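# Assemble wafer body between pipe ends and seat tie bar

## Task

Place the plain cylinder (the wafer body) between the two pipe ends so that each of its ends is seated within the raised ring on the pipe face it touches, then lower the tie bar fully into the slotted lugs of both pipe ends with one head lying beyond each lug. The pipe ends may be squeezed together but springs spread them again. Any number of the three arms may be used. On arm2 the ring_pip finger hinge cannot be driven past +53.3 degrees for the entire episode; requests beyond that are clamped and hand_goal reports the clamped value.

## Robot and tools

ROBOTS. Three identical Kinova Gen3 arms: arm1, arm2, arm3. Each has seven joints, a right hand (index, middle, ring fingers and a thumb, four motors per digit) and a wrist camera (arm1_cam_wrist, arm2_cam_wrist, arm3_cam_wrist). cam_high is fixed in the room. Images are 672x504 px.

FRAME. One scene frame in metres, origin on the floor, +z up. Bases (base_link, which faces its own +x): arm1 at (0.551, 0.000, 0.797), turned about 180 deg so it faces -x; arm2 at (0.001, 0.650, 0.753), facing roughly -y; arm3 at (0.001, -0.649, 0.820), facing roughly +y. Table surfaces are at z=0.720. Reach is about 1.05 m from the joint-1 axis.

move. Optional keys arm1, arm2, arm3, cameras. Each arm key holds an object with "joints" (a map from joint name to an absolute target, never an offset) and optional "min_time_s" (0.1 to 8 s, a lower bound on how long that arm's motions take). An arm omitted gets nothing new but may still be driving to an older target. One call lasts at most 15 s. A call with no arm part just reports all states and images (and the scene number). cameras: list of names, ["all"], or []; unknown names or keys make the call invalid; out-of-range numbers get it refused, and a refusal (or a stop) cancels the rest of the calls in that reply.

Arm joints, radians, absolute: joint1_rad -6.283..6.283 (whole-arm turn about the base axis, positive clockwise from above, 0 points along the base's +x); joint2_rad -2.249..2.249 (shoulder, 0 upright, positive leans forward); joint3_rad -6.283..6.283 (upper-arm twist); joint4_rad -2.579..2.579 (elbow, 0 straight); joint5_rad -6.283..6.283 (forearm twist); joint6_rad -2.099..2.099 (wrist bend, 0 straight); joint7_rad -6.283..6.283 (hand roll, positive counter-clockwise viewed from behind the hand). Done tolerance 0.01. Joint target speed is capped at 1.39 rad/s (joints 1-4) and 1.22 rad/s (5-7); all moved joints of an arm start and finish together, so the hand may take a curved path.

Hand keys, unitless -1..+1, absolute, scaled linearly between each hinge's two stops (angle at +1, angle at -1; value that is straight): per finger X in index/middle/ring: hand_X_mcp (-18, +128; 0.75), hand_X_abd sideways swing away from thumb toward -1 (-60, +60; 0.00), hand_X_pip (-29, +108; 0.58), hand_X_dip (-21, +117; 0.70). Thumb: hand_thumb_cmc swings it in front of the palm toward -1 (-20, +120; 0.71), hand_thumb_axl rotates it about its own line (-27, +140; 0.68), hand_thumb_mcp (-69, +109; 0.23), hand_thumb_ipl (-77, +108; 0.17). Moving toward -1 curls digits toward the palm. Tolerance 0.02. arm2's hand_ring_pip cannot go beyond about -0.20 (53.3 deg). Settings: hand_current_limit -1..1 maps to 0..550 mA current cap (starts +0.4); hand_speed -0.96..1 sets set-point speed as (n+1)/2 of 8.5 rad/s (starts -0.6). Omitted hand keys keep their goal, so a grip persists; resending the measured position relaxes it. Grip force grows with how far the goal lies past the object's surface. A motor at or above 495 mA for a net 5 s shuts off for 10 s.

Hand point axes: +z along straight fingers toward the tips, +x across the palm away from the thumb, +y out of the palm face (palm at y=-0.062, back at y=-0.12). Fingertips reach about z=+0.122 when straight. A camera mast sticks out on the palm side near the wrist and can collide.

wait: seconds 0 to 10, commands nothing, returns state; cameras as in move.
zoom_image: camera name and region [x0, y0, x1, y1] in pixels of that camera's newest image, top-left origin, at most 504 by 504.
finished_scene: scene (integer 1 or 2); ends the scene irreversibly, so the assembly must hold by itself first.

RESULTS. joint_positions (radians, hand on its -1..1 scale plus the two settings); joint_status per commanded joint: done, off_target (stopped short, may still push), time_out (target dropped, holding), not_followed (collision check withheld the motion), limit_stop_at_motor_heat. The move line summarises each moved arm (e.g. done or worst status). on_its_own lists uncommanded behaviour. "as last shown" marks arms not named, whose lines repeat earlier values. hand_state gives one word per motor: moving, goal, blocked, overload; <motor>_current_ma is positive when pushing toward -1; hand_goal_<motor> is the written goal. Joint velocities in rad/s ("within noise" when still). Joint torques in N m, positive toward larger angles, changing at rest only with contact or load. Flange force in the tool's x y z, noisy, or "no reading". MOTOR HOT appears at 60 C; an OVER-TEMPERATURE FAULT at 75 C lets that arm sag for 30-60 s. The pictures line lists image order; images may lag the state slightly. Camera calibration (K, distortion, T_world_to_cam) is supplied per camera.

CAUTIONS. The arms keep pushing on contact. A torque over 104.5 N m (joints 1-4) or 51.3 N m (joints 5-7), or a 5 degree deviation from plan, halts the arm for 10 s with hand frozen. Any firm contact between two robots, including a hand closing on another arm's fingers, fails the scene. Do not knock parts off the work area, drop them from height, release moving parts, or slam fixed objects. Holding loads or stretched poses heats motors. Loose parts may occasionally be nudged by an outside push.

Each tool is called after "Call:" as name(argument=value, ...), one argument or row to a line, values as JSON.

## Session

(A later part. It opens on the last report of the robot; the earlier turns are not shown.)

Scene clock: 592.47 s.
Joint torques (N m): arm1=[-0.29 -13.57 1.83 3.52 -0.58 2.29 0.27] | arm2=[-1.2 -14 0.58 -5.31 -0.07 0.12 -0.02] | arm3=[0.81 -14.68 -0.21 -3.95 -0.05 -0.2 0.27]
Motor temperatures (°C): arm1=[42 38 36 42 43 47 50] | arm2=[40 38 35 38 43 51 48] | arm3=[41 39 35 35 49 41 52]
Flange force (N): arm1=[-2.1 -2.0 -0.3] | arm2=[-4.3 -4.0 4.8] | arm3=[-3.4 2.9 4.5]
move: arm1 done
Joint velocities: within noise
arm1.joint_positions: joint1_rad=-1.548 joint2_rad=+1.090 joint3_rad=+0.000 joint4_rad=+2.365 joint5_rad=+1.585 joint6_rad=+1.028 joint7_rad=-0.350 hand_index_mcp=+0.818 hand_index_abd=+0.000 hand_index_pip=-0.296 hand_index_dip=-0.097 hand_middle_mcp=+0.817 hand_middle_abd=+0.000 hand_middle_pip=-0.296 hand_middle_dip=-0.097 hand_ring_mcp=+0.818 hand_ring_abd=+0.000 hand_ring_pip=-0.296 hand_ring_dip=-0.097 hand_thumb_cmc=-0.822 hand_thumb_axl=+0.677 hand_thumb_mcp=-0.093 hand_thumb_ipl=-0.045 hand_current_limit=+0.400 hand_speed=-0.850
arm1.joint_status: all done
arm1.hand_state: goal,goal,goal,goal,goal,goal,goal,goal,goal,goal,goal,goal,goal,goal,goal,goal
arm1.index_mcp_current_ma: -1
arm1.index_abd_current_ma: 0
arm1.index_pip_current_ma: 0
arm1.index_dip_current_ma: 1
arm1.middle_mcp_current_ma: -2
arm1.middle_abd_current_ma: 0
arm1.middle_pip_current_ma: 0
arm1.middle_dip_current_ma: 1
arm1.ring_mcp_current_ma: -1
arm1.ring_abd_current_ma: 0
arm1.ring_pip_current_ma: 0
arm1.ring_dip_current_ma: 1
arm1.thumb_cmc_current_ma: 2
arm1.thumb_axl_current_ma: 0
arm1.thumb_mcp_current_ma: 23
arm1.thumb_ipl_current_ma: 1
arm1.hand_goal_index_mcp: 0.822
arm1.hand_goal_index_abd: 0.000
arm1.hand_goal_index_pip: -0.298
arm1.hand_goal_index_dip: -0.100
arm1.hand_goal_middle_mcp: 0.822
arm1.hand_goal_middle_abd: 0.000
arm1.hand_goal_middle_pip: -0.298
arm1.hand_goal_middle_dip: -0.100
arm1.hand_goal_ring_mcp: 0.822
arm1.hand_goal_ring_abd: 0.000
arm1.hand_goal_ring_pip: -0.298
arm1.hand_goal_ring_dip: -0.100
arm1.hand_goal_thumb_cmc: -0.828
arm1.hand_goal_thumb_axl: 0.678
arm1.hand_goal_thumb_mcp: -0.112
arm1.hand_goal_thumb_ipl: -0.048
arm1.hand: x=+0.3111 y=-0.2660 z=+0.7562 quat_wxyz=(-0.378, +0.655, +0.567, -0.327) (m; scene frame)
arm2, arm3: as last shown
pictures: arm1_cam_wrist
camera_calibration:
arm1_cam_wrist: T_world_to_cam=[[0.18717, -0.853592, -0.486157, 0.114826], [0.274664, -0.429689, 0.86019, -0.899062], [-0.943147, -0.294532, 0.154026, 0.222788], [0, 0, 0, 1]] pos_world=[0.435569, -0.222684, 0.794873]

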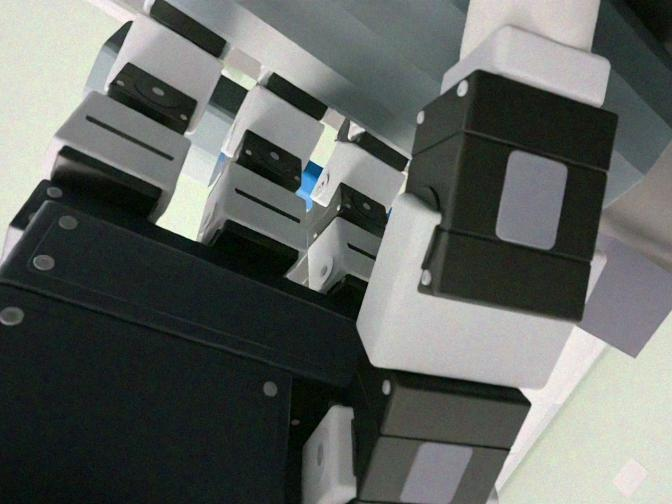

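Call:
move(
  arm1={"joints":{"hand_index_mcp":0.753,"hand_middle_mcp":0.753,"hand_ring_mcp":0.753,"hand_index_pip":-0.328,"hand_middle_pip":-0.328,"hand_ring_pip":-0.328,"hand_index_dip":-0.13,"hand_middle_dip":-0.13,"hand_ring_dip":-0.13}},
  cameras=[],
)

Call:
move(
  arm1={"joints":{"hand_index_mcp":0.685,"hand_middle_mcp":0.685,"hand_ring_mcp":0.685,"hand_index_pip":-0.372,"hand_middle_pip":-0.372,"hand_ring_pip":-0.372,"hand_index_dip":-0.174,"hand_middle_dip":-0.174,"hand_ring_dip":-0.174}},
  cameras=["arm1_cam_wrist","cam_high"],
)

Scene clock: 606.30 s.
Joint torques (N m): arm1=[-0.58 -12.92 0.69 3.12 -0.27 1.44 0.25] | arm2=[-1.2 -13.9 0.59 -5.36 -0.08 0.12 -0.02] | arm3=[0.79 -14.6 -0.18 -3.95 -0.07 -0.21 0.29]
Motor temperatures (°C): arm1=[42 38 36 41 43 47 50] | arm2=[40 38 35 38 43 51 48] | arm3=[41 39 35 35 49 41 52]
Flange force (N): arm1=[-2.5 -5.1 -0.8] | arm2=[-4.0 -3.9 4.7] | arm3=[-3.3 2.8 4.2]
move: arm1 off_target
Joint velocities: within noise
arm1.joint_positions: joint1_rad=-1.548 joint2_rad=+1.090 joint3_rad=+0.000 joint4_rad=+2.365 joint5_rad=+1.585 joint6_rad=+1.028 joint7_rad=-0.350 hand_index_mcp=+0.783 hand_index_abd=+0.000 hand_index_pip=-0.305 hand_index_dip=-0.124 hand_middle_mcp=+0.783 hand_middle_abd=+0.000 hand_middle_pip=-0.306 hand_middle_dip=-0.123 hand_ring_mcp=+0.784 hand_ring_abd=+0.000 hand_ring_pip=-0.307 hand_ring_dip=-0.123 hand_thumb_cmc=-0.820 hand_thumb_axl=+0.682 hand_thumb_mcp=-0.071 hand_thumb_ipl=-0.035 hand_current_limit=+0.400 hand_speed=-0.850
arm1.joint_status: hand_index_mcp off_target (ended at +0.783, target +0.753); hand_index_pip off_target (ended at -0.305, target -0.328); hand_middle_mcp off_target (ended at +0.783, target +0.753); hand_middle_pip off_target (ended at -0.306, target -0.328); hand_ring_mcp off_target (ended at +0.784, target +0.753); hand_ring_pip off_target (ended at -0.307, target -0.328); the others done
arm1.hand_state: blocked,goal,blocked,goal,blocked,goal,blocked,goal,blocked,goal,blocked,goal,goal,goal,blocked,goal
arm1.index_mcp_current_ma: 33
arm1.index_abd_current_ma: 0
arm1.index_pip_current_ma: 19
arm1.index_dip_current_ma: 2
arm1.middle_mcp_current_ma: 33
arm1.middle_abd_current_ma: 0
arm1.middle_pip_current_ma: 19
arm1.middle_dip_current_ma: 3
arm1.ring_mcp_current_ma: 33
arm1.ring_abd_current_ma: 0
arm1.ring_pip_current_ma: 17
arm1.ring_dip_current_ma: 3
arm1.thumb_cmc_current_ma: 4
arm1.thumb_axl_current_ma: 1
arm1.thumb_mcp_current_ma: 78
arm1.thumb_ipl_current_ma: 13
arm1.hand_goal_index_mcp: 0.754
arm1.hand_goal_index_abd: 0.000
arm1.hand_goal_index_pip: -0.328
arm1.hand_goal_index_dip: -0.130
arm1.hand_goal_middle_mcp: 0.754
arm1.hand_goal_middle_abd: 0.000
arm1.hand_goal_middle_pip: -0.328
arm1.hand_goal_middle_dip: -0.130
arm1.hand_goal_ring_mcp: 0.754
arm1.hand_goal_ring_abd: 0.000
arm1.hand_goal_ring_pip: -0.328
arm1.hand_goal_ring_dip: -0.130
arm1.hand_goal_thumb_cmc: -0.828
arm1.hand_goal_thumb_axl: 0.678
arm1.hand_goal_thumb_mcp: -0.112
arm1.hand_goal_thumb_ipl: -0.048
arm1.hand: x=+0.3111 y=-0.2660 z=+0.7562 quat_wxyz=(-0.378, +0.655, +0.567, -0.327) (m; scene frame)
arm2, arm3: as last shown
pictures: none
No camera images: "cameras" was empty.

Scene clock: 606.87 s.
Joint torques (N m): arm1=[-0.36 -13.89 1.94 3.62 -0.53 2.42 0.24] | arm2=[-1.2 -13.94 0.53 -5.32 -0.08 0.12 0] | arm3=[0.74 -14.67 -0.18 -4.01 -0.08 -0.22 0.29]
Motor temperatures (°C): arm1=[42 38 36 41 43 47 50] | arm2=[40 38 35 38 43 51 48] | arm3=[41 39 35 35 49 41 52]
Flange force (N): arm1=[-2.3 -1.1 0.1] | arm2=[-4.2 -3.9 4.7] | arm3=[-3.2 2.7 4.4]
move: arm1 off_target
Joint velocities: within noise
arm1.joint_positions: joint1_rad=-1.548 joint2_rad=+1.090 joint3_rad=+0.000 joint4_rad=+2.365 joint5_rad=+1.585 joint6_rad=+1.028 joint7_rad=-0.350 hand_index_mcp=+0.730 hand_index_abd=+0.000 hand_index_pip=-0.332 hand_index_dip=-0.159 hand_middle_mcp=+0.728 hand_middle_abd=+0.000 hand_middle_pip=-0.333 hand_middle_dip=-0.158 hand_ring_mcp=+0.725 hand_ring_abd=+0.000 hand_ring_pip=-0.334 hand_ring_dip=-0.156 hand_thumb_cmc=-0.808 hand_thumb_axl=+0.687 hand_thumb_mcp=-0.032 hand_thumb_ipl=-0.016 hand_current_limit=+0.400 hand_speed=-0.850
arm1.joint_status: hand_index_mcp off_target (ended at +0.730, target +0.685); hand_index_pip off_target (ended at -0.332, target -0.372); hand_middle_mcp off_target (ended at +0.728, target +0.685); hand_middle_pip off_target (ended at -0.333, target -0.372); hand_ring_mcp off_target (ended at +0.725, target +0.685); hand_ring_pip off_target (ended at -0.334, target -0.372); the others done
arm1.hand_state: blocked,goal,blocked,goal,blocked,goal,blocked,goal,blocked,goal,blocked,goal,blocked,goal,blocked,blocked
arm1.index_mcp_current_ma: 65
arm1.index_abd_current_ma: 0
arm1.index_pip_current_ma: 50
arm1.index_dip_current_ma: 10
arm1.middle_mcp_current_ma: 59
arm1.middle_abd_current_ma: 0
arm1.middle_pip_current_ma: 48
arm1.middle_dip_current_ma: 11
arm1.ring_mcp_current_ma: 52
arm1.ring_abd_current_ma: 0
arm1.ring_pip_current_ma: 46
arm1.ring_dip_current_ma: 13
arm1.thumb_cmc_current_ma: 17
arm1.thumb_axl_current_ma: 6
arm1.thumb_mcp_current_ma: 235
arm1.thumb_ipl_current_ma: 56
arm1.hand_goal_index_mcp: 0.686
arm1.hand_goal_index_abd: 0.000
arm1.hand_goal_index_pip: -0.372
arm1.hand_goal_index_dip: -0.174
arm1.hand_goal_middle_mcp: 0.686
arm1.hand_goal_middle_abd: 0.000
arm1.hand_goal_middle_pip: -0.372
arm1.hand_goal_middle_dip: -0.174
arm1.hand_goal_ring_mcp: 0.686
arm1.hand_goal_ring_abd: 0.000
arm1.hand_goal_ring_pip: -0.372
arm1.hand_goal_ring_dip: -0.174
arm1.hand_goal_thumb_cmc: -0.828
arm1.hand_goal_thumb_axl: 0.678
arm1.hand_goal_thumb_mcp: -0.112
arm1.hand_goal_thumb_ipl: -0.048
arm1.hand: x=+0.3111 y=-0.2660 z=+0.7562 quat_wxyz=(-0.378, +0.655, +0.567, -0.327) (m; scene frame)
arm2, arm3: as last shown
pictures: arm1_cam_wrist, cam_high
camera_calibration:
arm1_cam_wrist: T_world_to_cam=[[0.18717, -0.853592, -0.486157, 0.114826], [0.274664, -0.429689, 0.86019, -0.899062], [-0.943147, -0.294532, 0.154026, 0.222788], [0, 0, 0, 1]] pos_world=[0.435569, -0.222684, 0.794873]

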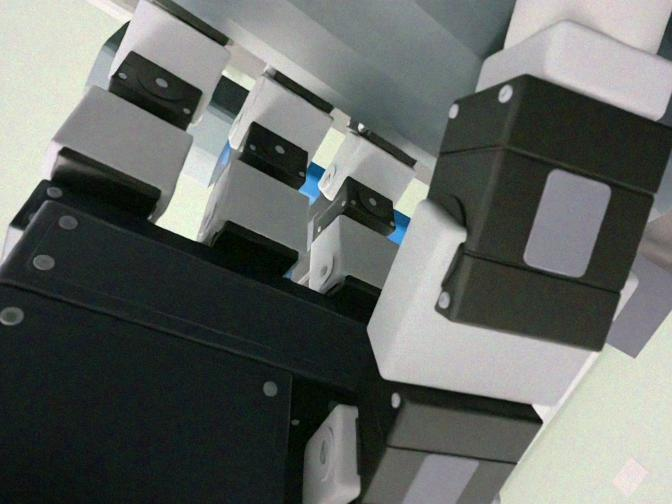

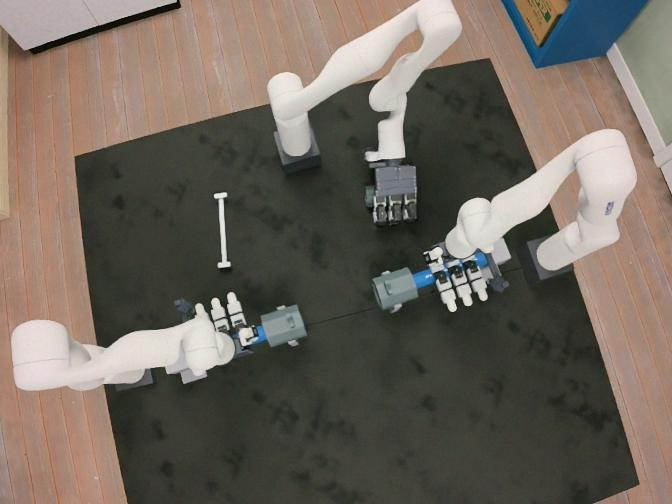

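Call:
move(
  arm1={"joints":{"hand_current_limit":0.75,"hand_index_mcp":0.6,"hand_middle_mcp":0.6,"hand_ring_mcp":0.6,"hand_index_pip":-0.43,"hand_middle_pip":-0.43,"hand_ring_pip":-0.43,"hand_index_dip":-0.2,"hand_middle_dip":-0.2,"hand_ring_dip":-0.2,"hand_thumb_mcp":-0.22,"hand_thumb_ipl":-0.13}},
  cameras=["arm1_cam_wrist"],
)

Scene clock: 627.40 s.
Joint torques (N m): arm1=[-0.29 -14.07 2.17 3.76 -0.64 2.61 0.3] | arm2=[-1.21 -13.98 0.58 -5.37 -0.07 0.15 -0.01] | arm3=[0.85 -14.66 -0.2 -3.99 -0.09 -0.23 0.28]
Motor temperatures (°C): arm1=[42 39 36 41 43 47 50] | arm2=[40 38 35 38 43 51 48] | arm3=[41 39 35 35 49 41 52]
Flange force (N): arm1=[-2.0 -0.2 0.6] | arm2=[-4.1 -3.9 4.9] | arm3=[-3.3 3.0 4.3]
move: arm1 off_target
Joint velocities: within noise
arm1.joint_positions: joint1_rad=-1.548 joint2_rad=+1.090 joint3_rad=+0.000 joint4_rad=+2.365 joint5_rad=+1.585 joint6_rad=+1.028 joint7_rad=-0.350 hand_index_mcp=+0.677 hand_index_abd=+0.000 hand_index_pip=-0.369 hand_index_dip=-0.181 hand_middle_mcp=+0.670 hand_middle_abd=+0.000 hand_middle_pip=-0.372 hand_middle_dip=-0.180 hand_ring_mcp=+0.663 hand_ring_abd=+0.000 hand_ring_pip=-0.376 hand_ring_dip=-0.179 hand_thumb_cmc=-0.795 hand_thumb_axl=+0.692 hand_thumb_mcp=+0.025 hand_thumb_ipl=-0.028 hand_current_limit=+0.750 hand_speed=-0.850
arm1.joint_status: hand_index_mcp off_target (ended at +0.677, target +0.600); hand_index_pip off_target (ended at -0.369, target -0.430); hand_middle_mcp off_target (ended at +0.670, target +0.600); hand_middle_pip off_target (ended at -0.372, target -0.430); hand_ring_mcp off_target (ended at +0.663, target +0.600); hand_ring_pip off_target (ended at -0.376, target -0.430); hand_ring_dip off_target (ended at -0.179, target -0.200); hand_thumb_mcp off_target (ended at +0.025, target -0.220); hand_thumb_ipl off_target (ended at -0.028, target -0.130); the others done
arm1.hand_state: blocked,goal,blocked,goal,blocked,goal,blocked,goal,blocked,goal,blocked,blocked,blocked,goal,blocked,blocked
arm1.index_mcp_current_ma: 160
arm1.index_abd_current_ma: 0
arm1.index_pip_current_ma: 100
arm1.index_dip_current_ma: 14
arm1.middle_mcp_current_ma: 138
arm1.middle_abd_current_ma: 0
arm1.middle_pip_current_ma: 90
arm1.middle_dip_current_ma: 16
arm1.ring_mcp_current_ma: 116
arm1.ring_abd_current_ma: 0
arm1.ring_pip_current_ma: 81
arm1.ring_dip_current_ma: 17
arm1.thumb_cmc_current_ma: 38
arm1.thumb_axl_current_ma: 12
arm1.thumb_mcp_current_ma: 481
arm1.thumb_ipl_current_ma: 374
arm1.hand_goal_index_mcp: 0.600
arm1.hand_goal_index_abd: 0.000
arm1.hand_goal_index_pip: -0.430
arm1.hand_goal_index_dip: -0.200
arm1.hand_goal_middle_mcp: 0.600
arm1.hand_goal_middle_abd: 0.000
arm1.hand_goal_middle_pip: -0.430
arm1.hand_goal_middle_dip: -0.200
arm1.hand_goal_ring_mcp: 0.600
arm1.hand_goal_ring_abd: 0.000
arm1.hand_goal_ring_pip: -0.430
arm1.hand_goal_ring_dip: -0.200
arm1.hand_goal_thumb_cmc: -0.828
arm1.hand_goal_thumb_axl: 0.678
arm1.hand_goal_thumb_mcp: -0.220
arm1.hand_goal_thumb_ipl: -0.130
arm1.hand: x=+0.3111 y=-0.2660 z=+0.7562 quat_wxyz=(-0.378, +0.655, +0.567, -0.327) (m; scene frame)
arm2.joint_positions: joint1_rad=+0.047 joint2_rad=+0.323 joint3_rad=+0.000 joint4_rad=+2.097 joint5_rad=+0.000 joint6_rad=+0.721 joint7_rad=+1.682 hand_index_mcp=-0.460 hand_index_abd=+0.000 hand_index_pip=+0.577 hand_index_dip=+0.696 hand_middle_mcp=-0.455 hand_middle_abd=+0.000 hand_middle_pip=+0.577 hand_middle_dip=+0.696 hand_ring_mcp=-0.459 hand_ring_abd=+0.000 hand_ring_pip=+0.577 hand_ring_dip=+0.696 hand_thumb_cmc=+0.714 hand_thumb_axl=+0.677 hand_thumb_mcp=+0.947 hand_thumb_ipl=+0.598 hand_current_limit=+0.400 hand_speed=-0.600
arm2.joint_status: not commanded
arm2.hand_state: goal,goal,goal,goal,blocked,goal,goal,goal,goal,goal,goal,goal,goal,goal,goal,goal
arm2.index_mcp_current_ma: 30
arm2.index_abd_current_ma: 0
arm2.index_pip_current_ma: 0
arm2.index_dip_current_ma: 0
arm2.middle_mcp_current_ma: 41
arm2.middle_abd_current_ma: 0
arm2.middle_pip_current_ma: 0
arm2.middle_dip_current_ma: 0
arm2.ring_mcp_current_ma: 33
arm2.ring_abd_current_ma: 0
arm2.ring_pip_current_ma: 0
arm2.ring_dip_current_ma: 0
arm2.thumb_cmc_current_ma: 0
arm2.thumb_axl_current_ma: 0
arm2.thumb_mcp_current_ma: -3
arm2.thumb_ipl_current_ma: -1
arm2.hand_goal_index_mcp: -0.478
arm2.hand_goal_index_abd: 0.000
arm2.hand_goal_index_pip: 0.576
arm2.hand_goal_index_dip: 0.696
arm2.hand_goal_middle_mcp: -0.478
arm2.hand_goal_middle_abd: 0.000
arm2.hand_goal_middle_pip: 0.576
arm2.hand_goal_middle_dip: 0.696
arm2.hand_goal_ring_mcp: -0.478
arm2.hand_goal_ring_abd: 0.000
arm2.hand_goal_ring_pip: 0.576
arm2.hand_goal_ring_dip: 0.696
arm2.hand_goal_thumb_cmc: 0.714
arm2.hand_goal_thumb_axl: 0.678
arm2.hand_goal_thumb_mcp: 0.950
arm2.hand_goal_thumb_ipl: 0.600
arm2.hand: x=+0.0499 y=+0.2940 z=+0.8996 quat_wxyz=(-0.001, +0.681, +0.733, -0.002) (m; scene frame)
arm3.joint_positions: joint1_rad=+0.138 joint2_rad=+0.471 joint3_rad=+0.000 joint4_rad=+2.194 joint5_rad=+0.000 joint6_rad=+0.476 joint7_rad=+1.760 hand_index_mcp=-0.457 hand_index_abd=+0.000 hand_index_pip=+0.577 hand_index_dip=+0.696 hand_middle_mcp=-0.458 hand_middle_abd=+0.000 hand_middle_pip=+0.577 hand_middle_dip=+0.696 hand_ring_mcp=-0.455 hand_ring_abd=+0.000 hand_ring_pip=+0.577 hand_ring_dip=+0.696 hand_thumb_cmc=+0.714 hand_thumb_axl=+0.677 hand_thumb_mcp=+0.947 hand_thumb_ipl=+0.598 hand_current_limit=+0.400 hand_speed=-0.600
arm3.joint_status: not commanded
arm3.hand_state: blocked,goal,goal,goal,blocked,goal,goal,goal,blocked,goal,goal,goal,goal,goal,goal,goal
arm3.index_mcp_current_ma: 11
arm3.index_abd_current_ma: 0
arm3.index_pip_current_ma: 0
arm3.index_dip_current_ma: 0
arm3.middle_mcp_current_ma: 11
arm3.middle_abd_current_ma: 0
arm3.middle_pip_current_ma: 0
arm3.middle_dip_current_ma: 0
arm3.ring_mcp_current_ma: 13
arm3.ring_abd_current_ma: 0
arm3.ring_pip_current_ma: 0
arm3.ring_dip_current_ma: 0
arm3.thumb_cmc_current_ma: 0
arm3.thumb_axl_current_ma: 0
arm3.thumb_mcp_current_ma: 0
arm3.thumb_ipl_current_ma: 0
arm3.hand_goal_index_mcp: -0.478
arm3.hand_goal_index_abd: 0.000
arm3.hand_goal_index_pip: 0.576
arm3.hand_goal_index_dip: 0.696
arm3.hand_goal_middle_mcp: -0.478
arm3.hand_goal_middle_abd: 0.000
arm3.hand_goal_middle_pip: 0.576
arm3.hand_goal_middle_dip: 0.696
arm3.hand_goal_ring_mcp: -0.478
arm3.hand_goal_ring_abd: 0.000
arm3.hand_goal_ring_pip: 0.576
arm3.hand_goal_ring_dip: 0.696
arm3.hand_goal_thumb_cmc: 0.714
arm3.hand_goal_thumb_axl: 0.678
arm3.hand_goal_thumb_mcp: 0.950
arm3.hand_goal_thumb_ipl: 0.600
arm3.hand: x=-0.0216 y=-0.3023 z=+0.9000 quat_wxyz=(-0.001, -0.733, +0.680, +0.004) (m; scene frame)
pictures: arm1_cam_wrist
camera_calibration:
arm1_cam_wrist: T_world_to_cam=[[0.18717, -0.853592, -0.486157, 0.114826], [0.274664, -0.429689, 0.86019, -0.899062], [-0.943147, -0.294532, 0.154026, 0.222788], [0, 0, 0, 1]] pos_world=[0.435569, -0.222684, 0.794873]

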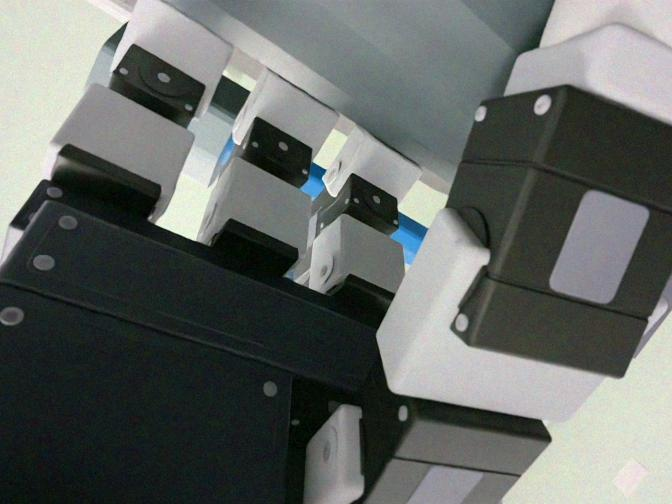

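Call:
move(
  arm1={"joints":{"hand_index_mcp":0.63,"hand_middle_mcp":0.63,"hand_ring_mcp":0.63,"joint1_rad":-1.5476,"joint2_rad":0.9217,"joint3_rad":0,"joint4_rad":2.4087,"joint5_rad":1.5104,"joint6_rad":1.0313,"joint7_rad":-0.2045},"min_time_s":3},
  cameras=["arm1_cam_wrist","cam_high"],
)

Call:
zoom_image(
  camera="cam_high",
  region=[350, 120, 470, 240],
)

Scene clock: 638.43 s.
Joint torques (N m): arm1=[-0.27 -13.32 1.96 2.72 -0.27 2.77 0.23] | arm2=[-1.21 -13.91 0.57 -5.32 -0.07 0.13 -0.01] | arm3=[0.82 -14.67 -0.15 -3.94 -0.07 -0.16 0.29]
Motor temperatures (°C): arm1=[42 39 36 41 43 47 50] | arm2=[40 38 35 38 43 51 48] | arm3=[41 39 35 35 49 41 52]
Flange force (N): arm1=[-2.3 -0.5 0.1] | arm2=[-4.1 -3.9 4.7] | arm3=[-3.4 2.9 4.6]
move: arm1 off_target
Joint velocities: within noise
arm1.joint_positions: joint1_rad=-1.548 joint2_rad=+0.922 joint3_rad=+0.000 joint4_rad=+2.409 joint5_rad=+1.510 joint6_rad=+1.031 joint7_rad=-0.205 hand_index_mcp=+0.677 hand_index_abd=+0.000 hand_index_pip=-0.369 hand_index_dip=-0.181 hand_middle_mcp=+0.670 hand_middle_abd=+0.000 hand_middle_pip=-0.372 hand_middle_dip=-0.180 hand_ring_mcp=+0.663 hand_ring_abd=+0.000 hand_ring_pip=-0.376 hand_ring_dip=-0.179 hand_thumb_cmc=-0.795 hand_thumb_axl=+0.692 hand_thumb_mcp=+0.025 hand_thumb_ipl=-0.028 hand_current_limit=+0.750 hand_speed=-0.850
arm1.joint_status: hand_index_mcp off_target (ended at +0.677, target +0.630); hand_middle_mcp off_target (ended at +0.670, target +0.630); hand_ring_mcp off_target (ended at +0.663, target +0.630); the others done
arm1.hand_state: blocked,goal,blocked,goal,blocked,goal,blocked,goal,blocked,goal,blocked,blocked,blocked,goal,blocked,blocked
arm1.index_mcp_current_ma: 71
arm1.index_abd_current_ma: 0
arm1.index_pip_current_ma: 99
arm1.index_dip_current_ma: 14
arm1.middle_mcp_current_ma: 56
arm1.middle_abd_current_ma: 0
arm1.middle_pip_current_ma: 90
arm1.middle_dip_current_ma: 16
arm1.ring_mcp_current_ma: 41
arm1.ring_abd_current_ma: 0
arm1.ring_pip_current_ma: 80
arm1.ring_dip_current_ma: 17
arm1.thumb_cmc_current_ma: 38
arm1.thumb_axl_current_ma: 12
arm1.thumb_mcp_current_ma: 481
arm1.thumb_ipl_current_ma: 374
arm1.hand_goal_index_mcp: 0.630
arm1.hand_goal_index_abd: 0.000
arm1.hand_goal_index_pip: -0.430
arm1.hand_goal_index_dip: -0.200
arm1.hand_goal_middle_mcp: 0.630
arm1.hand_goal_middle_abd: 0.000
arm1.hand_goal_middle_pip: -0.430
arm1.hand_goal_middle_dip: -0.200
arm1.hand_goal_ring_mcp: 0.630
arm1.hand_goal_ring_abd: 0.000
arm1.hand_goal_ring_pip: -0.430
arm1.hand_goal_ring_dip: -0.200
arm1.hand_goal_thumb_cmc: -0.828
arm1.hand_goal_thumb_axl: 0.678
arm1.hand_goal_thumb_mcp: -0.220
arm1.hand_goal_thumb_ipl: -0.130
arm1.hand: x=+0.3108 y=-0.2655 z=+0.8063 quat_wxyz=(-0.378, +0.655, +0.567, -0.327) (m; scene frame)
arm2, arm3: as last shown
pictures: arm1_cam_wrist, cam_high
camera_calibration:
arm1_cam_wrist: T_world_to_cam=[[0.187217, -0.853567, -0.486183, 0.139672], [0.274816, -0.429659, 0.860156, -0.941892], [-0.943094, -0.294646, 0.154134, 0.214795], [0, 0, 0, 1]] pos_world=[0.435269, -0.222184, 0.844973]

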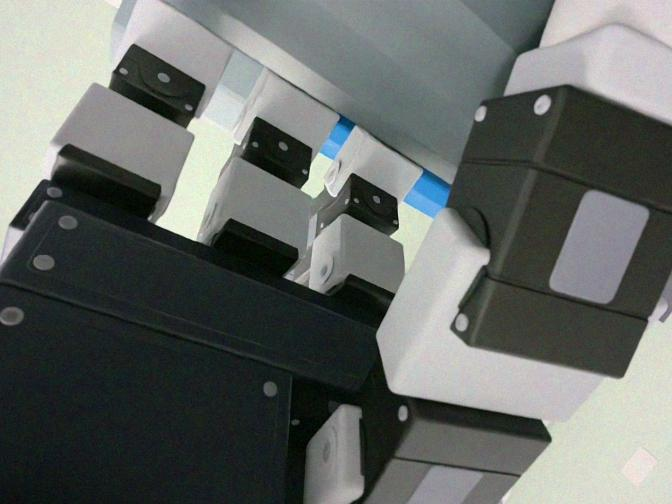

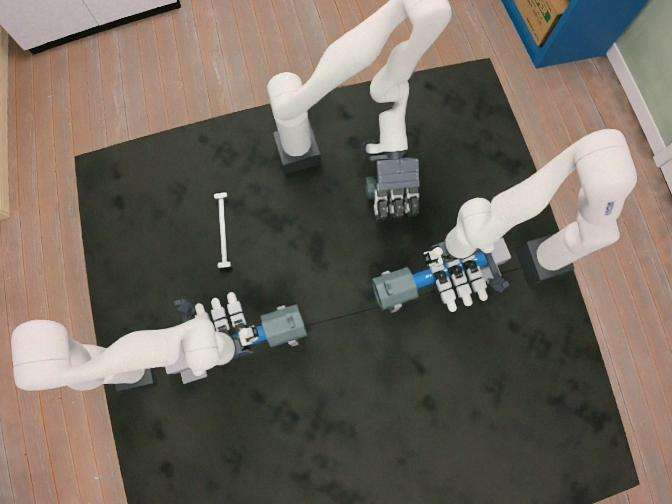

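Scaled by 4.200.

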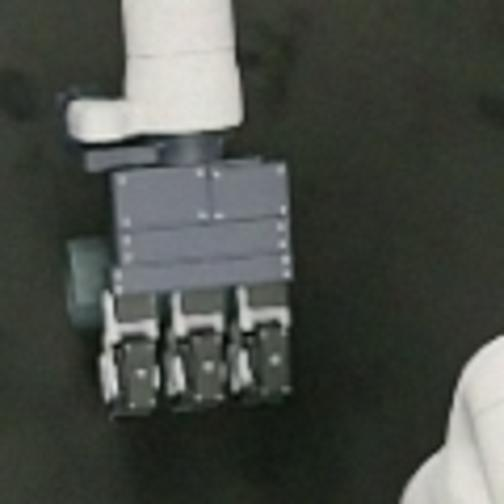

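Call:
move(
  arm1={"joints":{"joint1_rad":-1.5476,"joint2_rad":0.3947,"joint3_rad":0,"joint4_rad":2.3746,"joint5_rad":1.216,"joint6_rad":1.1512,"joint7_rad":0.4166},"min_time_s":3},
  cameras=[],
)

Call:
move(
  arm1={"joints":{"joint1_rad":-0.7066,"joint2_rad":0.1471,"joint3_rad":0,"joint4_rad":2.4335,"joint5_rad":1.967,"joint6_rad":0.7272,"joint7_rad":0.6151},"min_time_s":3},
  cameras=["cam_high"],
)

Call:
move(
  arm1={"joints":{"joint1_rad":0.0087,"joint2_rad":0.4656,"joint3_rad":0,"joint4_rad":2.1915,"joint5_rad":3.216,"joint6_rad":0.5664,"joint7_rad":-0.0257},"min_time_s":4},
  cameras=["all"],
)

Scene clock: 710.07 s.
Joint torques (N m): arm1=[-0.24 -9.99 0.53 -2.03 1.17 2.58 0.21] | arm2=[-1.23 -13.9 0.56 -5.37 -0.07 0.14 -0.01] | arm3=[0.8 -14.66 -0.19 -3.91 -0.11 -0.16 0.24]
Motor temperatures (°C): arm1=[42 39 36 41 43 47 50] | arm2=[40 38 35 38 43 51 48] | arm3=[41 39 35 35 49 41 52]
Flange force (N): arm1=[-1.9 -0.8 0.3] | arm2=[-3.9 -4.0 4.7] | arm3=[-3.4 2.7 4.5]
move: arm1 done
Joint velocities: within noise
arm1.joint_positions: joint1_rad=-1.548 joint2_rad=+0.395 joint3_rad=+0.000 joint4_rad=+2.375 joint5_rad=+1.216 joint6_rad=+1.151 joint7_rad=+0.417 hand_index_mcp=+0.677 hand_index_abd=+0.000 hand_index_pip=-0.369 hand_index_dip=-0.182 hand_middle_mcp=+0.670 hand_middle_abd=+0.000 hand_middle_pip=-0.373 hand_middle_dip=-0.180 hand_ring_mcp=+0.663 hand_ring_abd=+0.000 hand_ring_pip=-0.377 hand_ring_dip=-0.179 hand_thumb_cmc=-0.795 hand_thumb_axl=+0.692 hand_thumb_mcp=+0.025 hand_thumb_ipl=-0.028 hand_current_limit=+0.750 hand_speed=-0.850
arm1.joint_status: all done
arm1.hand_state: blocked,goal,blocked,goal,blocked,goal,blocked,goal,blocked,goal,blocked,blocked,blocked,goal,blocked,blocked
arm1.index_mcp_current_ma: 71
arm1.index_abd_current_ma: 0
arm1.index_pip_current_ma: 99
arm1.index_dip_current_ma: 14
arm1.middle_mcp_current_ma: 56
arm1.middle_abd_current_ma: 0
arm1.middle_pip_current_ma: 90
arm1.middle_dip_current_ma: 16
arm1.ring_mcp_current_ma: 41
arm1.ring_abd_current_ma: 0
arm1.ring_pip_current_ma: 80
arm1.ring_dip_current_ma: 17
arm1.thumb_cmc_current_ma: 38
arm1.thumb_axl_current_ma: 12
arm1.thumb_mcp_current_ma: 481
arm1.thumb_ipl_current_ma: 374
arm1.hand_goal_index_mcp: 0.630
arm1.hand_goal_index_abd: 0.000
arm1.hand_goal_index_pip: -0.430
arm1.hand_goal_index_dip: -0.200
arm1.hand_goal_middle_mcp: 0.630
arm1.hand_goal_middle_abd: 0.000
arm1.hand_goal_middle_pip: -0.430
arm1.hand_goal_middle_dip: -0.200
arm1.hand_goal_ring_mcp: 0.630
arm1.hand_goal_ring_abd: 0.000
arm1.hand_goal_ring_pip: -0.430
arm1.hand_goal_ring_dip: -0.200
arm1.hand_goal_thumb_cmc: -0.828
arm1.hand_goal_thumb_axl: 0.678
arm1.hand_goal_thumb_mcp: -0.220
arm1.hand_goal_thumb_ipl: -0.130
arm1.hand: x=+0.3100 y=-0.2636 z=+0.9565 quat_wxyz=(-0.378, +0.655, +0.567, -0.327) (m; scene frame)
arm2, arm3: as last shown
pictures: none
No camera images: "cameras" was empty.

Scene clock: 713.47 s.
Joint torques (N m): arm1=[-0.35 -9.23 -0.47 -5.95 1.3 2.28 0.25] | arm2=[-1.19 -13.96 0.59 -5.34 -0.07 0.13 -0.02] | arm3=[0.82 -14.71 -0.23 -3.95 -0.08 -0.21 0.23]
Motor temperatures (°C): arm1=[42 39 36 41 43 47 50] | arm2=[40 38 35 38 43 51 48] | arm3=[41 39 35 35 49 41 52]
Flange force (N): arm1=[-0.1 -2.0 1.0] | arm2=[-4.1 -3.9 4.8] | arm3=[-3.5 2.8 4.5]
move: arm1 done
Joint velocities: within noise
arm1.joint_positions: joint1_rad=-0.707 joint2_rad=+0.147 joint3_rad=+0.000 joint4_rad=+2.433 joint5_rad=+1.967 joint6_rad=+0.727 joint7_rad=+0.615 hand_index_mcp=+0.677 hand_index_abd=+0.000 hand_index_pip=-0.369 hand_index_dip=-0.182 hand_middle_mcp=+0.670 hand_middle_abd=+0.000 hand_middle_pip=-0.373 hand_middle_dip=-0.180 hand_ring_mcp=+0.663 hand_ring_abd=+0.000 hand_ring_pip=-0.377 hand_ring_dip=-0.179 hand_thumb_cmc=-0.795 hand_thumb_axl=+0.692 hand_thumb_mcp=+0.025 hand_thumb_ipl=-0.028 hand_current_limit=+0.750 hand_speed=-0.850
arm1.joint_status: all done
arm1.hand_state: blocked,goal,blocked,goal,blocked,goal,blocked,goal,blocked,goal,blocked,blocked,blocked,goal,blocked,blocked
arm1.index_mcp_current_ma: 71
arm1.index_abd_current_ma: 0
arm1.index_pip_current_ma: 99
arm1.index_dip_current_ma: 14
arm1.middle_mcp_current_ma: 56
arm1.middle_abd_current_ma: 0
arm1.middle_pip_current_ma: 90
arm1.middle_dip_current_ma: 16
arm1.ring_mcp_current_ma: 41
arm1.ring_abd_current_ma: 0
arm1.ring_pip_current_ma: 80
arm1.ring_dip_current_ma: 17
arm1.thumb_cmc_current_ma: 38
arm1.thumb_axl_current_ma: 12
arm1.thumb_mcp_current_ma: 481
arm1.thumb_ipl_current_ma: 374
arm1.hand_goal_index_mcp: 0.630
arm1.hand_goal_index_abd: 0.000
arm1.hand_goal_index_pip: -0.430
arm1.hand_goal_index_dip: -0.200
arm1.hand_goal_middle_mcp: 0.630
arm1.hand_goal_middle_abd: 0.000
arm1.hand_goal_middle_pip: -0.430
arm1.hand_goal_middle_dip: -0.200
arm1.hand_goal_ring_mcp: 0.630
arm1.hand_goal_ring_abd: 0.000
arm1.hand_goal_ring_pip: -0.430
arm1.hand_goal_ring_dip: -0.200
arm1.hand_goal_thumb_cmc: -0.828
arm1.hand_goal_thumb_axl: 0.678
arm1.hand_goal_thumb_mcp: -0.220
arm1.hand_goal_thumb_ipl: -0.130
arm1.hand: x=+0.1451 y=-0.1497 z=+1.0086 quat_wxyz=(-0.359, +0.621, +0.604, -0.348) (m; scene frame)
arm2, arm3: as last shown
pictures: cam_high

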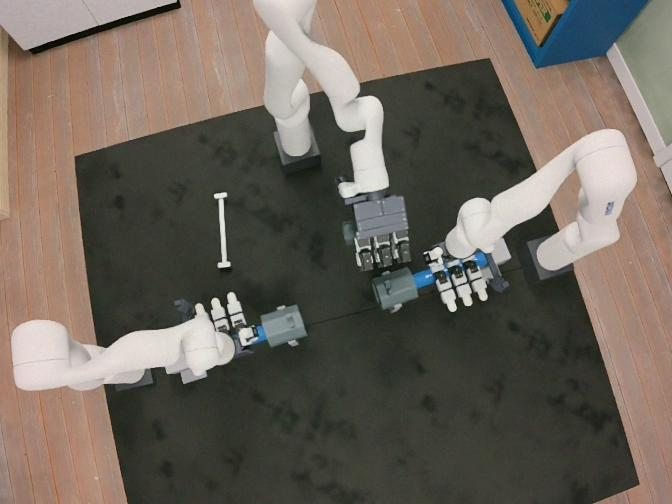

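Scene clock: 717.90 s.
Joint torques (N m): arm1=[-0.4 -15.41 -0.6 -6.03 0.18 2.78 0.24] | arm2=[-1.22 -13.96 0.55 -5.3 -0.1 0.12 -0.05] | arm3=[0.76 -14.67 -0.24 -3.97 -0.09 -0.2 0.28]
Motor temperatures (°C): arm1=[42 39 36 41 43 47 50] | arm2=[40 38 35 38 43 51 48] | arm3=[41 39 35 35 49 41 52]
Flange force (N): arm1=[-0.1 -2.0 1.0] | arm2=[-4.3 -4.1 4.7] | arm3=[-3.3 2.7 4.5]
move: arm1 done
Joint velocities: within noise
arm1.joint_positions: joint1_rad=+0.009 joint2_rad=+0.466 joint3_rad=+0.000 joint4_rad=+2.192 joint5_rad=+3.216 joint6_rad=+0.566 joint7_rad=-0.026 hand_index_mcp=+0.677 hand_index_abd=+0.000 hand_index_pip=-0.369 hand_index_dip=-0.182 hand_middle_mcp=+0.670 hand_middle_abd=+0.000 hand_middle_pip=-0.373 hand_middle_dip=-0.180 hand_ring_mcp=+0.663 hand_ring_abd=+0.000 hand_ring_pip=-0.377 hand_ring_dip=-0.179 hand_thumb_cmc=-0.795 hand_thumb_axl=+0.692 hand_thumb_mcp=+0.025 hand_thumb_ipl=-0.028 hand_current_limit=+0.750 hand_speed=-0.850
arm1.joint_status: all done
arm1.hand_state: blocked,goal,blocked,goal,blocked,goal,blocked,goal,blocked,goal,blocked,blocked,blocked,goal,blocked,blocked
arm1.index_mcp_current_ma: 71
arm1.index_abd_current_ma: 0
arm1.index_pip_current_ma: 98
arm1.index_dip_current_ma: 14
arm1.middle_mcp_current_ma: 56
arm1.middle_abd_current_ma: 0
arm1.middle_pip_current_ma: 89
arm1.middle_dip_current_ma: 15
arm1.ring_mcp_current_ma: 41
arm1.ring_abd_current_ma: 0
arm1.ring_pip_current_ma: 79
arm1.ring_dip_current_ma: 17
arm1.thumb_cmc_current_ma: 38
arm1.thumb_axl_current_ma: 12
arm1.thumb_mcp_current_ma: 481
arm1.thumb_ipl_current_ma: 374
arm1.hand_goal_index_mcp: 0.630
arm1.hand_goal_index_abd: 0.000
arm1.hand_goal_index_pip: -0.430
arm1.hand_goal_index_dip: -0.200
arm1.hand_goal_middle_mcp: 0.630
arm1.hand_goal_middle_abd: 0.000
arm1.hand_goal_middle_pip: -0.430
arm1.hand_goal_middle_dip: -0.200
arm1.hand_goal_ring_mcp: 0.630
arm1.hand_goal_ring_abd: 0.000
arm1.hand_goal_ring_pip: -0.430
arm1.hand_goal_ring_dip: -0.200
arm1.hand_goal_thumb_cmc: -0.828
arm1.hand_goal_thumb_axl: 0.678
arm1.hand_goal_thumb_mcp: -0.220
arm1.hand_goal_thumb_ipl: -0.130
arm1.hand: x=-0.0027 y=-0.0244 z=+0.9536 quat_wxyz=(-0.338, +0.585, +0.638, -0.368) (m; scene frame)
arm2, arm3: as last shown
pictures: arm1_cam_wrist, arm2_cam_wrist, arm3_cam_wrist, cam_high
camera_calibration:
arm1_cam_wrist: T_world_to_cam=[[0.378275, -0.787754, -0.486161, 0.477843], [0.36575, -0.355265, 0.860241, -0.876815], [-0.850374, -0.50322, 0.153733, -0.0370284], [0, 0, 0, 1]] pos_world=[0.108451, 0.0462879, 0.992273]
arm2_cam_wrist: T_world_to_cam=[[0.677626, -0.735402, -0.00248437, 0.217038], [-0.48888, -0.45299, 0.745518, -0.565429], [-0.549381, -0.503968, -0.666481, 0.892811], [0, 0, 0, 1]] pos_world=[0.0669955, 0.353425, 1.01712]
arm3_cam_wrist: T_world_to_cam=[[-0.643624, 0.765307, -0.00732462, 0.261564], [0.539652, 0.460593, 0.70472, -0.527175], [0.5427, 0.449622, -0.709448, 0.911973], [0, 0, 0, 1]] pos_world=[-0.042088, -0.367407, 1.02042]

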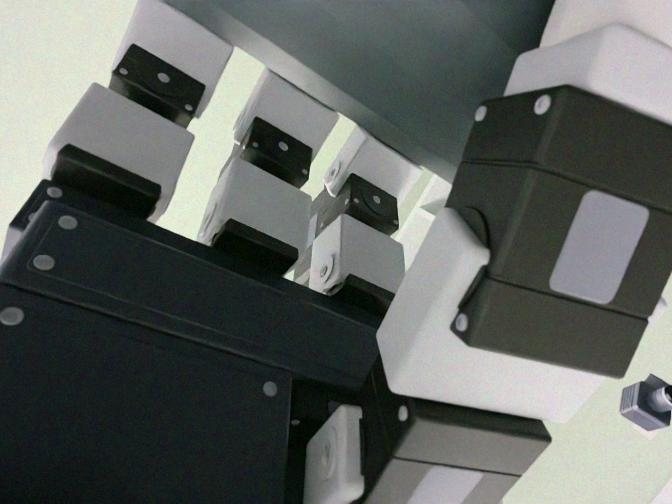

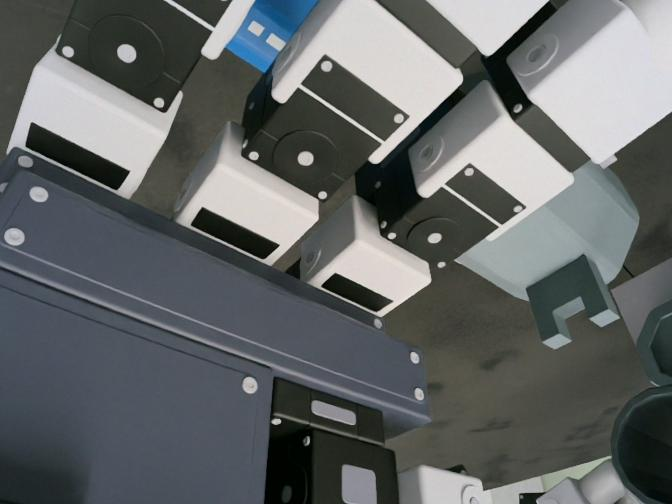

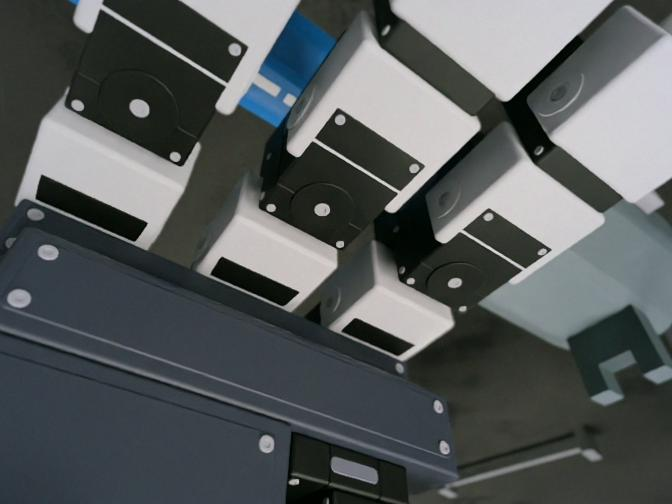

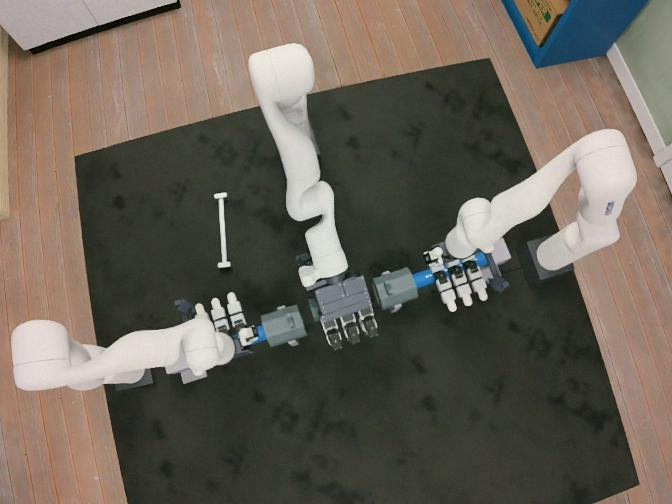

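Call:
move(
  arm1={"joints":{"joint1_rad":0.0087,"joint2_rad":0.7188,"joint3_rad":0,"joint4_rad":2.2364,"joint5_rad":3.194,"joint6_rad":0.8642,"joint7_rad":0.003},"min_time_s":3},
  cameras=["arm2_cam_wrist","arm3_cam_wrist","cam_high"],
)

Call:
zoom_image(
  camera="cam_high",
  region=[250, 230, 430, 380],
)

Scene clock: 743.40 s.
Joint torques (N m): arm1=[-0.37 -17.17 -0.58 -3.62 0.2 2.75 0.24] | arm2=[-1.19 -13.94 0.52 -5.34 -0.08 0.16 -0.05] | arm3=[0.8 -14.68 -0.23 -3.97 -0.04 -0.2 0.27]
Motor temperatures (°C): arm1=[41 39 36 42 43 47 50] | arm2=[40 38 35 38 43 51 48] | arm3=[41 39 35 35 49 41 52]
Flange force (N): arm1=[0.2 -1.7 1.5] | arm2=[-4.1 -4.0 4.8] | arm3=[-3.3 2.9 4.5]
move: arm1 done
Joint velocities: within noise
arm1.joint_positions: joint1_rad=+0.009 joint2_rad=+0.719 joint3_rad=+0.000 joint4_rad=+2.236 joint5_rad=+3.194 joint6_rad=+0.864 joint7_rad=+0.003 hand_index_mcp=+0.677 hand_index_abd=+0.000 hand_index_pip=-0.369 hand_index_dip=-0.182 hand_middle_mcp=+0.670 hand_middle_abd=+0.000 hand_middle_pip=-0.373 hand_middle_dip=-0.180 hand_ring_mcp=+0.663 hand_ring_abd=+0.000 hand_ring_pip=-0.377 hand_ring_dip=-0.179 hand_thumb_cmc=-0.795 hand_thumb_axl=+0.692 hand_thumb_mcp=+0.025 hand_thumb_ipl=-0.028 hand_current_limit=+0.750 hand_speed=-0.850
arm1.joint_status: all done
arm1.hand_state: blocked,goal,blocked,goal,blocked,goal,blocked,goal,blocked,goal,blocked,blocked,blocked,goal,blocked,blocked
arm1.index_mcp_current_ma: 71
arm1.index_abd_current_ma: 0
arm1.index_pip_current_ma: 98
arm1.index_dip_current_ma: 14
arm1.middle_mcp_current_ma: 56
arm1.middle_abd_current_ma: 0
arm1.middle_pip_current_ma: 89
arm1.middle_dip_current_ma: 15
arm1.ring_mcp_current_ma: 41
arm1.ring_abd_current_ma: 0
arm1.ring_pip_current_ma: 79
arm1.ring_dip_current_ma: 17
arm1.thumb_cmc_current_ma: 38
arm1.thumb_axl_current_ma: 12
arm1.thumb_mcp_current_ma: 481
arm1.thumb_ipl_current_ma: 374
arm1.hand_goal_index_mcp: 0.630
arm1.hand_goal_index_abd: 0.000
arm1.hand_goal_index_pip: -0.430
arm1.hand_goal_index_dip: -0.200
arm1.hand_goal_middle_mcp: 0.630
arm1.hand_goal_middle_abd: 0.000
arm1.hand_goal_middle_pip: -0.430
arm1.hand_goal_middle_dip: -0.200
arm1.hand_goal_ring_mcp: 0.630
arm1.hand_goal_ring_abd: 0.000
arm1.hand_goal_ring_pip: -0.430
arm1.hand_goal_ring_dip: -0.200
arm1.hand_goal_thumb_cmc: -0.828
arm1.hand_goal_thumb_axl: 0.678
arm1.hand_goal_thumb_mcp: -0.220
arm1.hand_goal_thumb_ipl: -0.130
arm1.hand: x=-0.0024 y=-0.0255 z=+0.8636 quat_wxyz=(-0.338, +0.585, +0.638, -0.368) (m; scene frame)
arm2, arm3: as last shown
pictures: arm2_cam_wrist, arm3_cam_wrist, cam_high
camera_calibration:
arm2_cam_wrist: T_world_to_cam=[[0.677626, -0.735402, -0.00248437, 0.217038], [-0.48888, -0.45299, 0.745518, -0.565429], [-0.549381, -0.503968, -0.666481, 0.892811], [0, 0, 0, 1]] pos_world=[0.0669955, 0.353425, 1.01712]
arm3_cam_wrist: T_world_to_cam=[[-0.643624, 0.765307, -0.00732462, 0.261564], [0.539652, 0.460593, 0.70472, -0.527175], [0.5427, 0.449622, -0.709448, 0.911973], [0, 0, 0, 1]] pos_world=[-0.042088, -0.367407, 1.02042]

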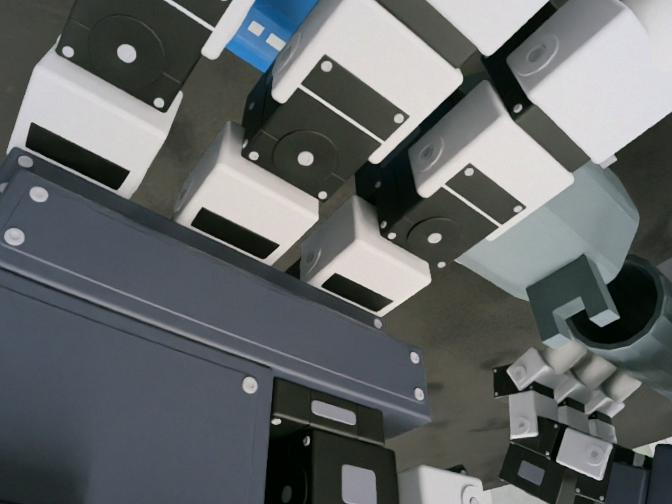

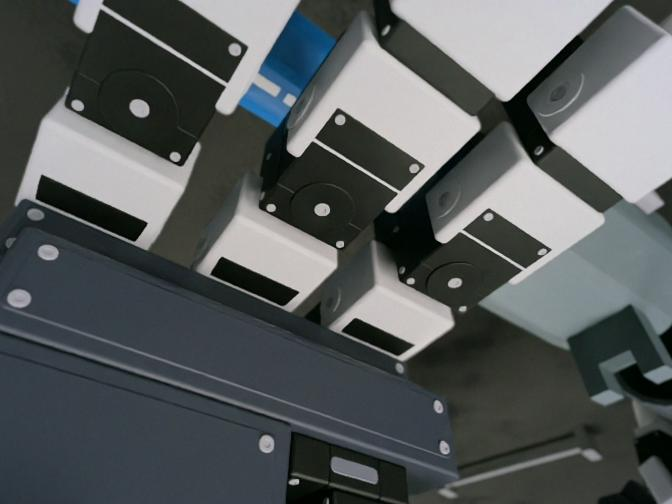

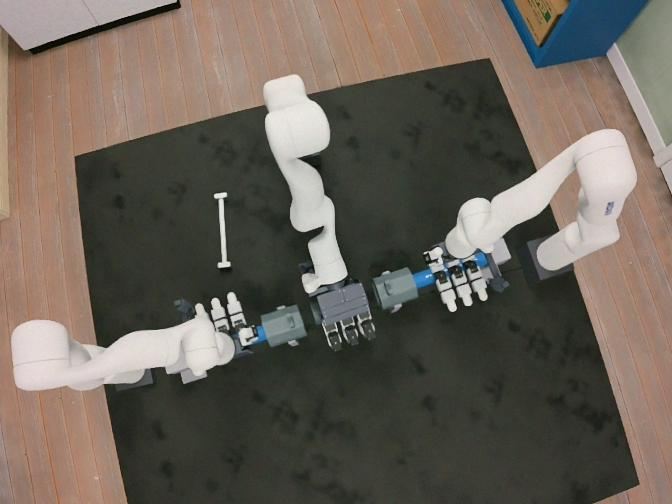

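Scaled by 2.800.

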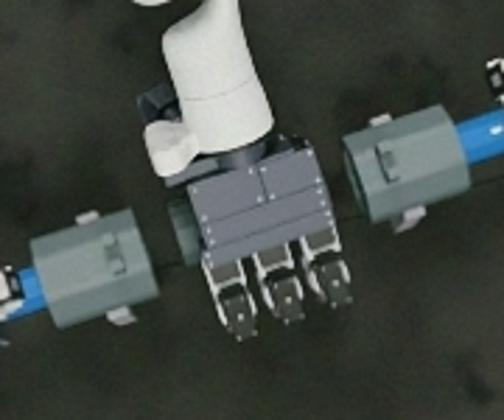

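Call:
zoom_image(
  camera="cam_high",
  region=[255, 280, 345, 360],
)

Call:
zoom_image(
  camera="arm2_cam_wrist",
  region=[472, 150, 672, 400],
)

Scaled by 5.600.

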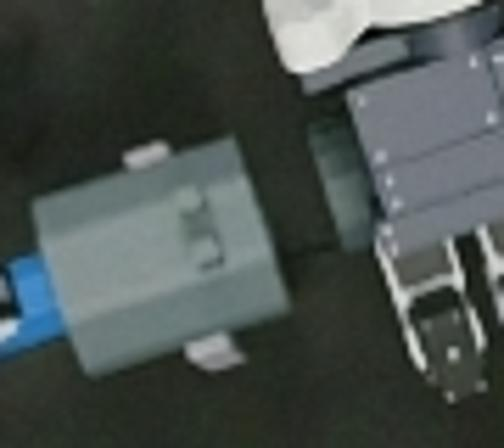

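Scaled by 2.016.

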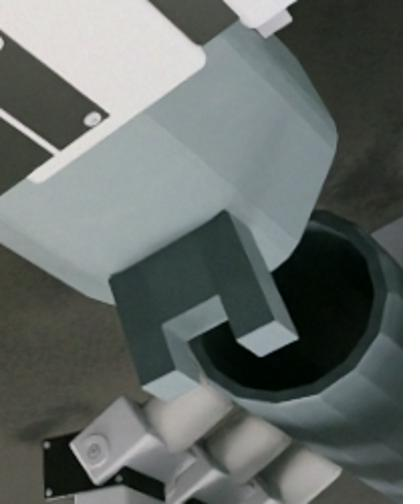

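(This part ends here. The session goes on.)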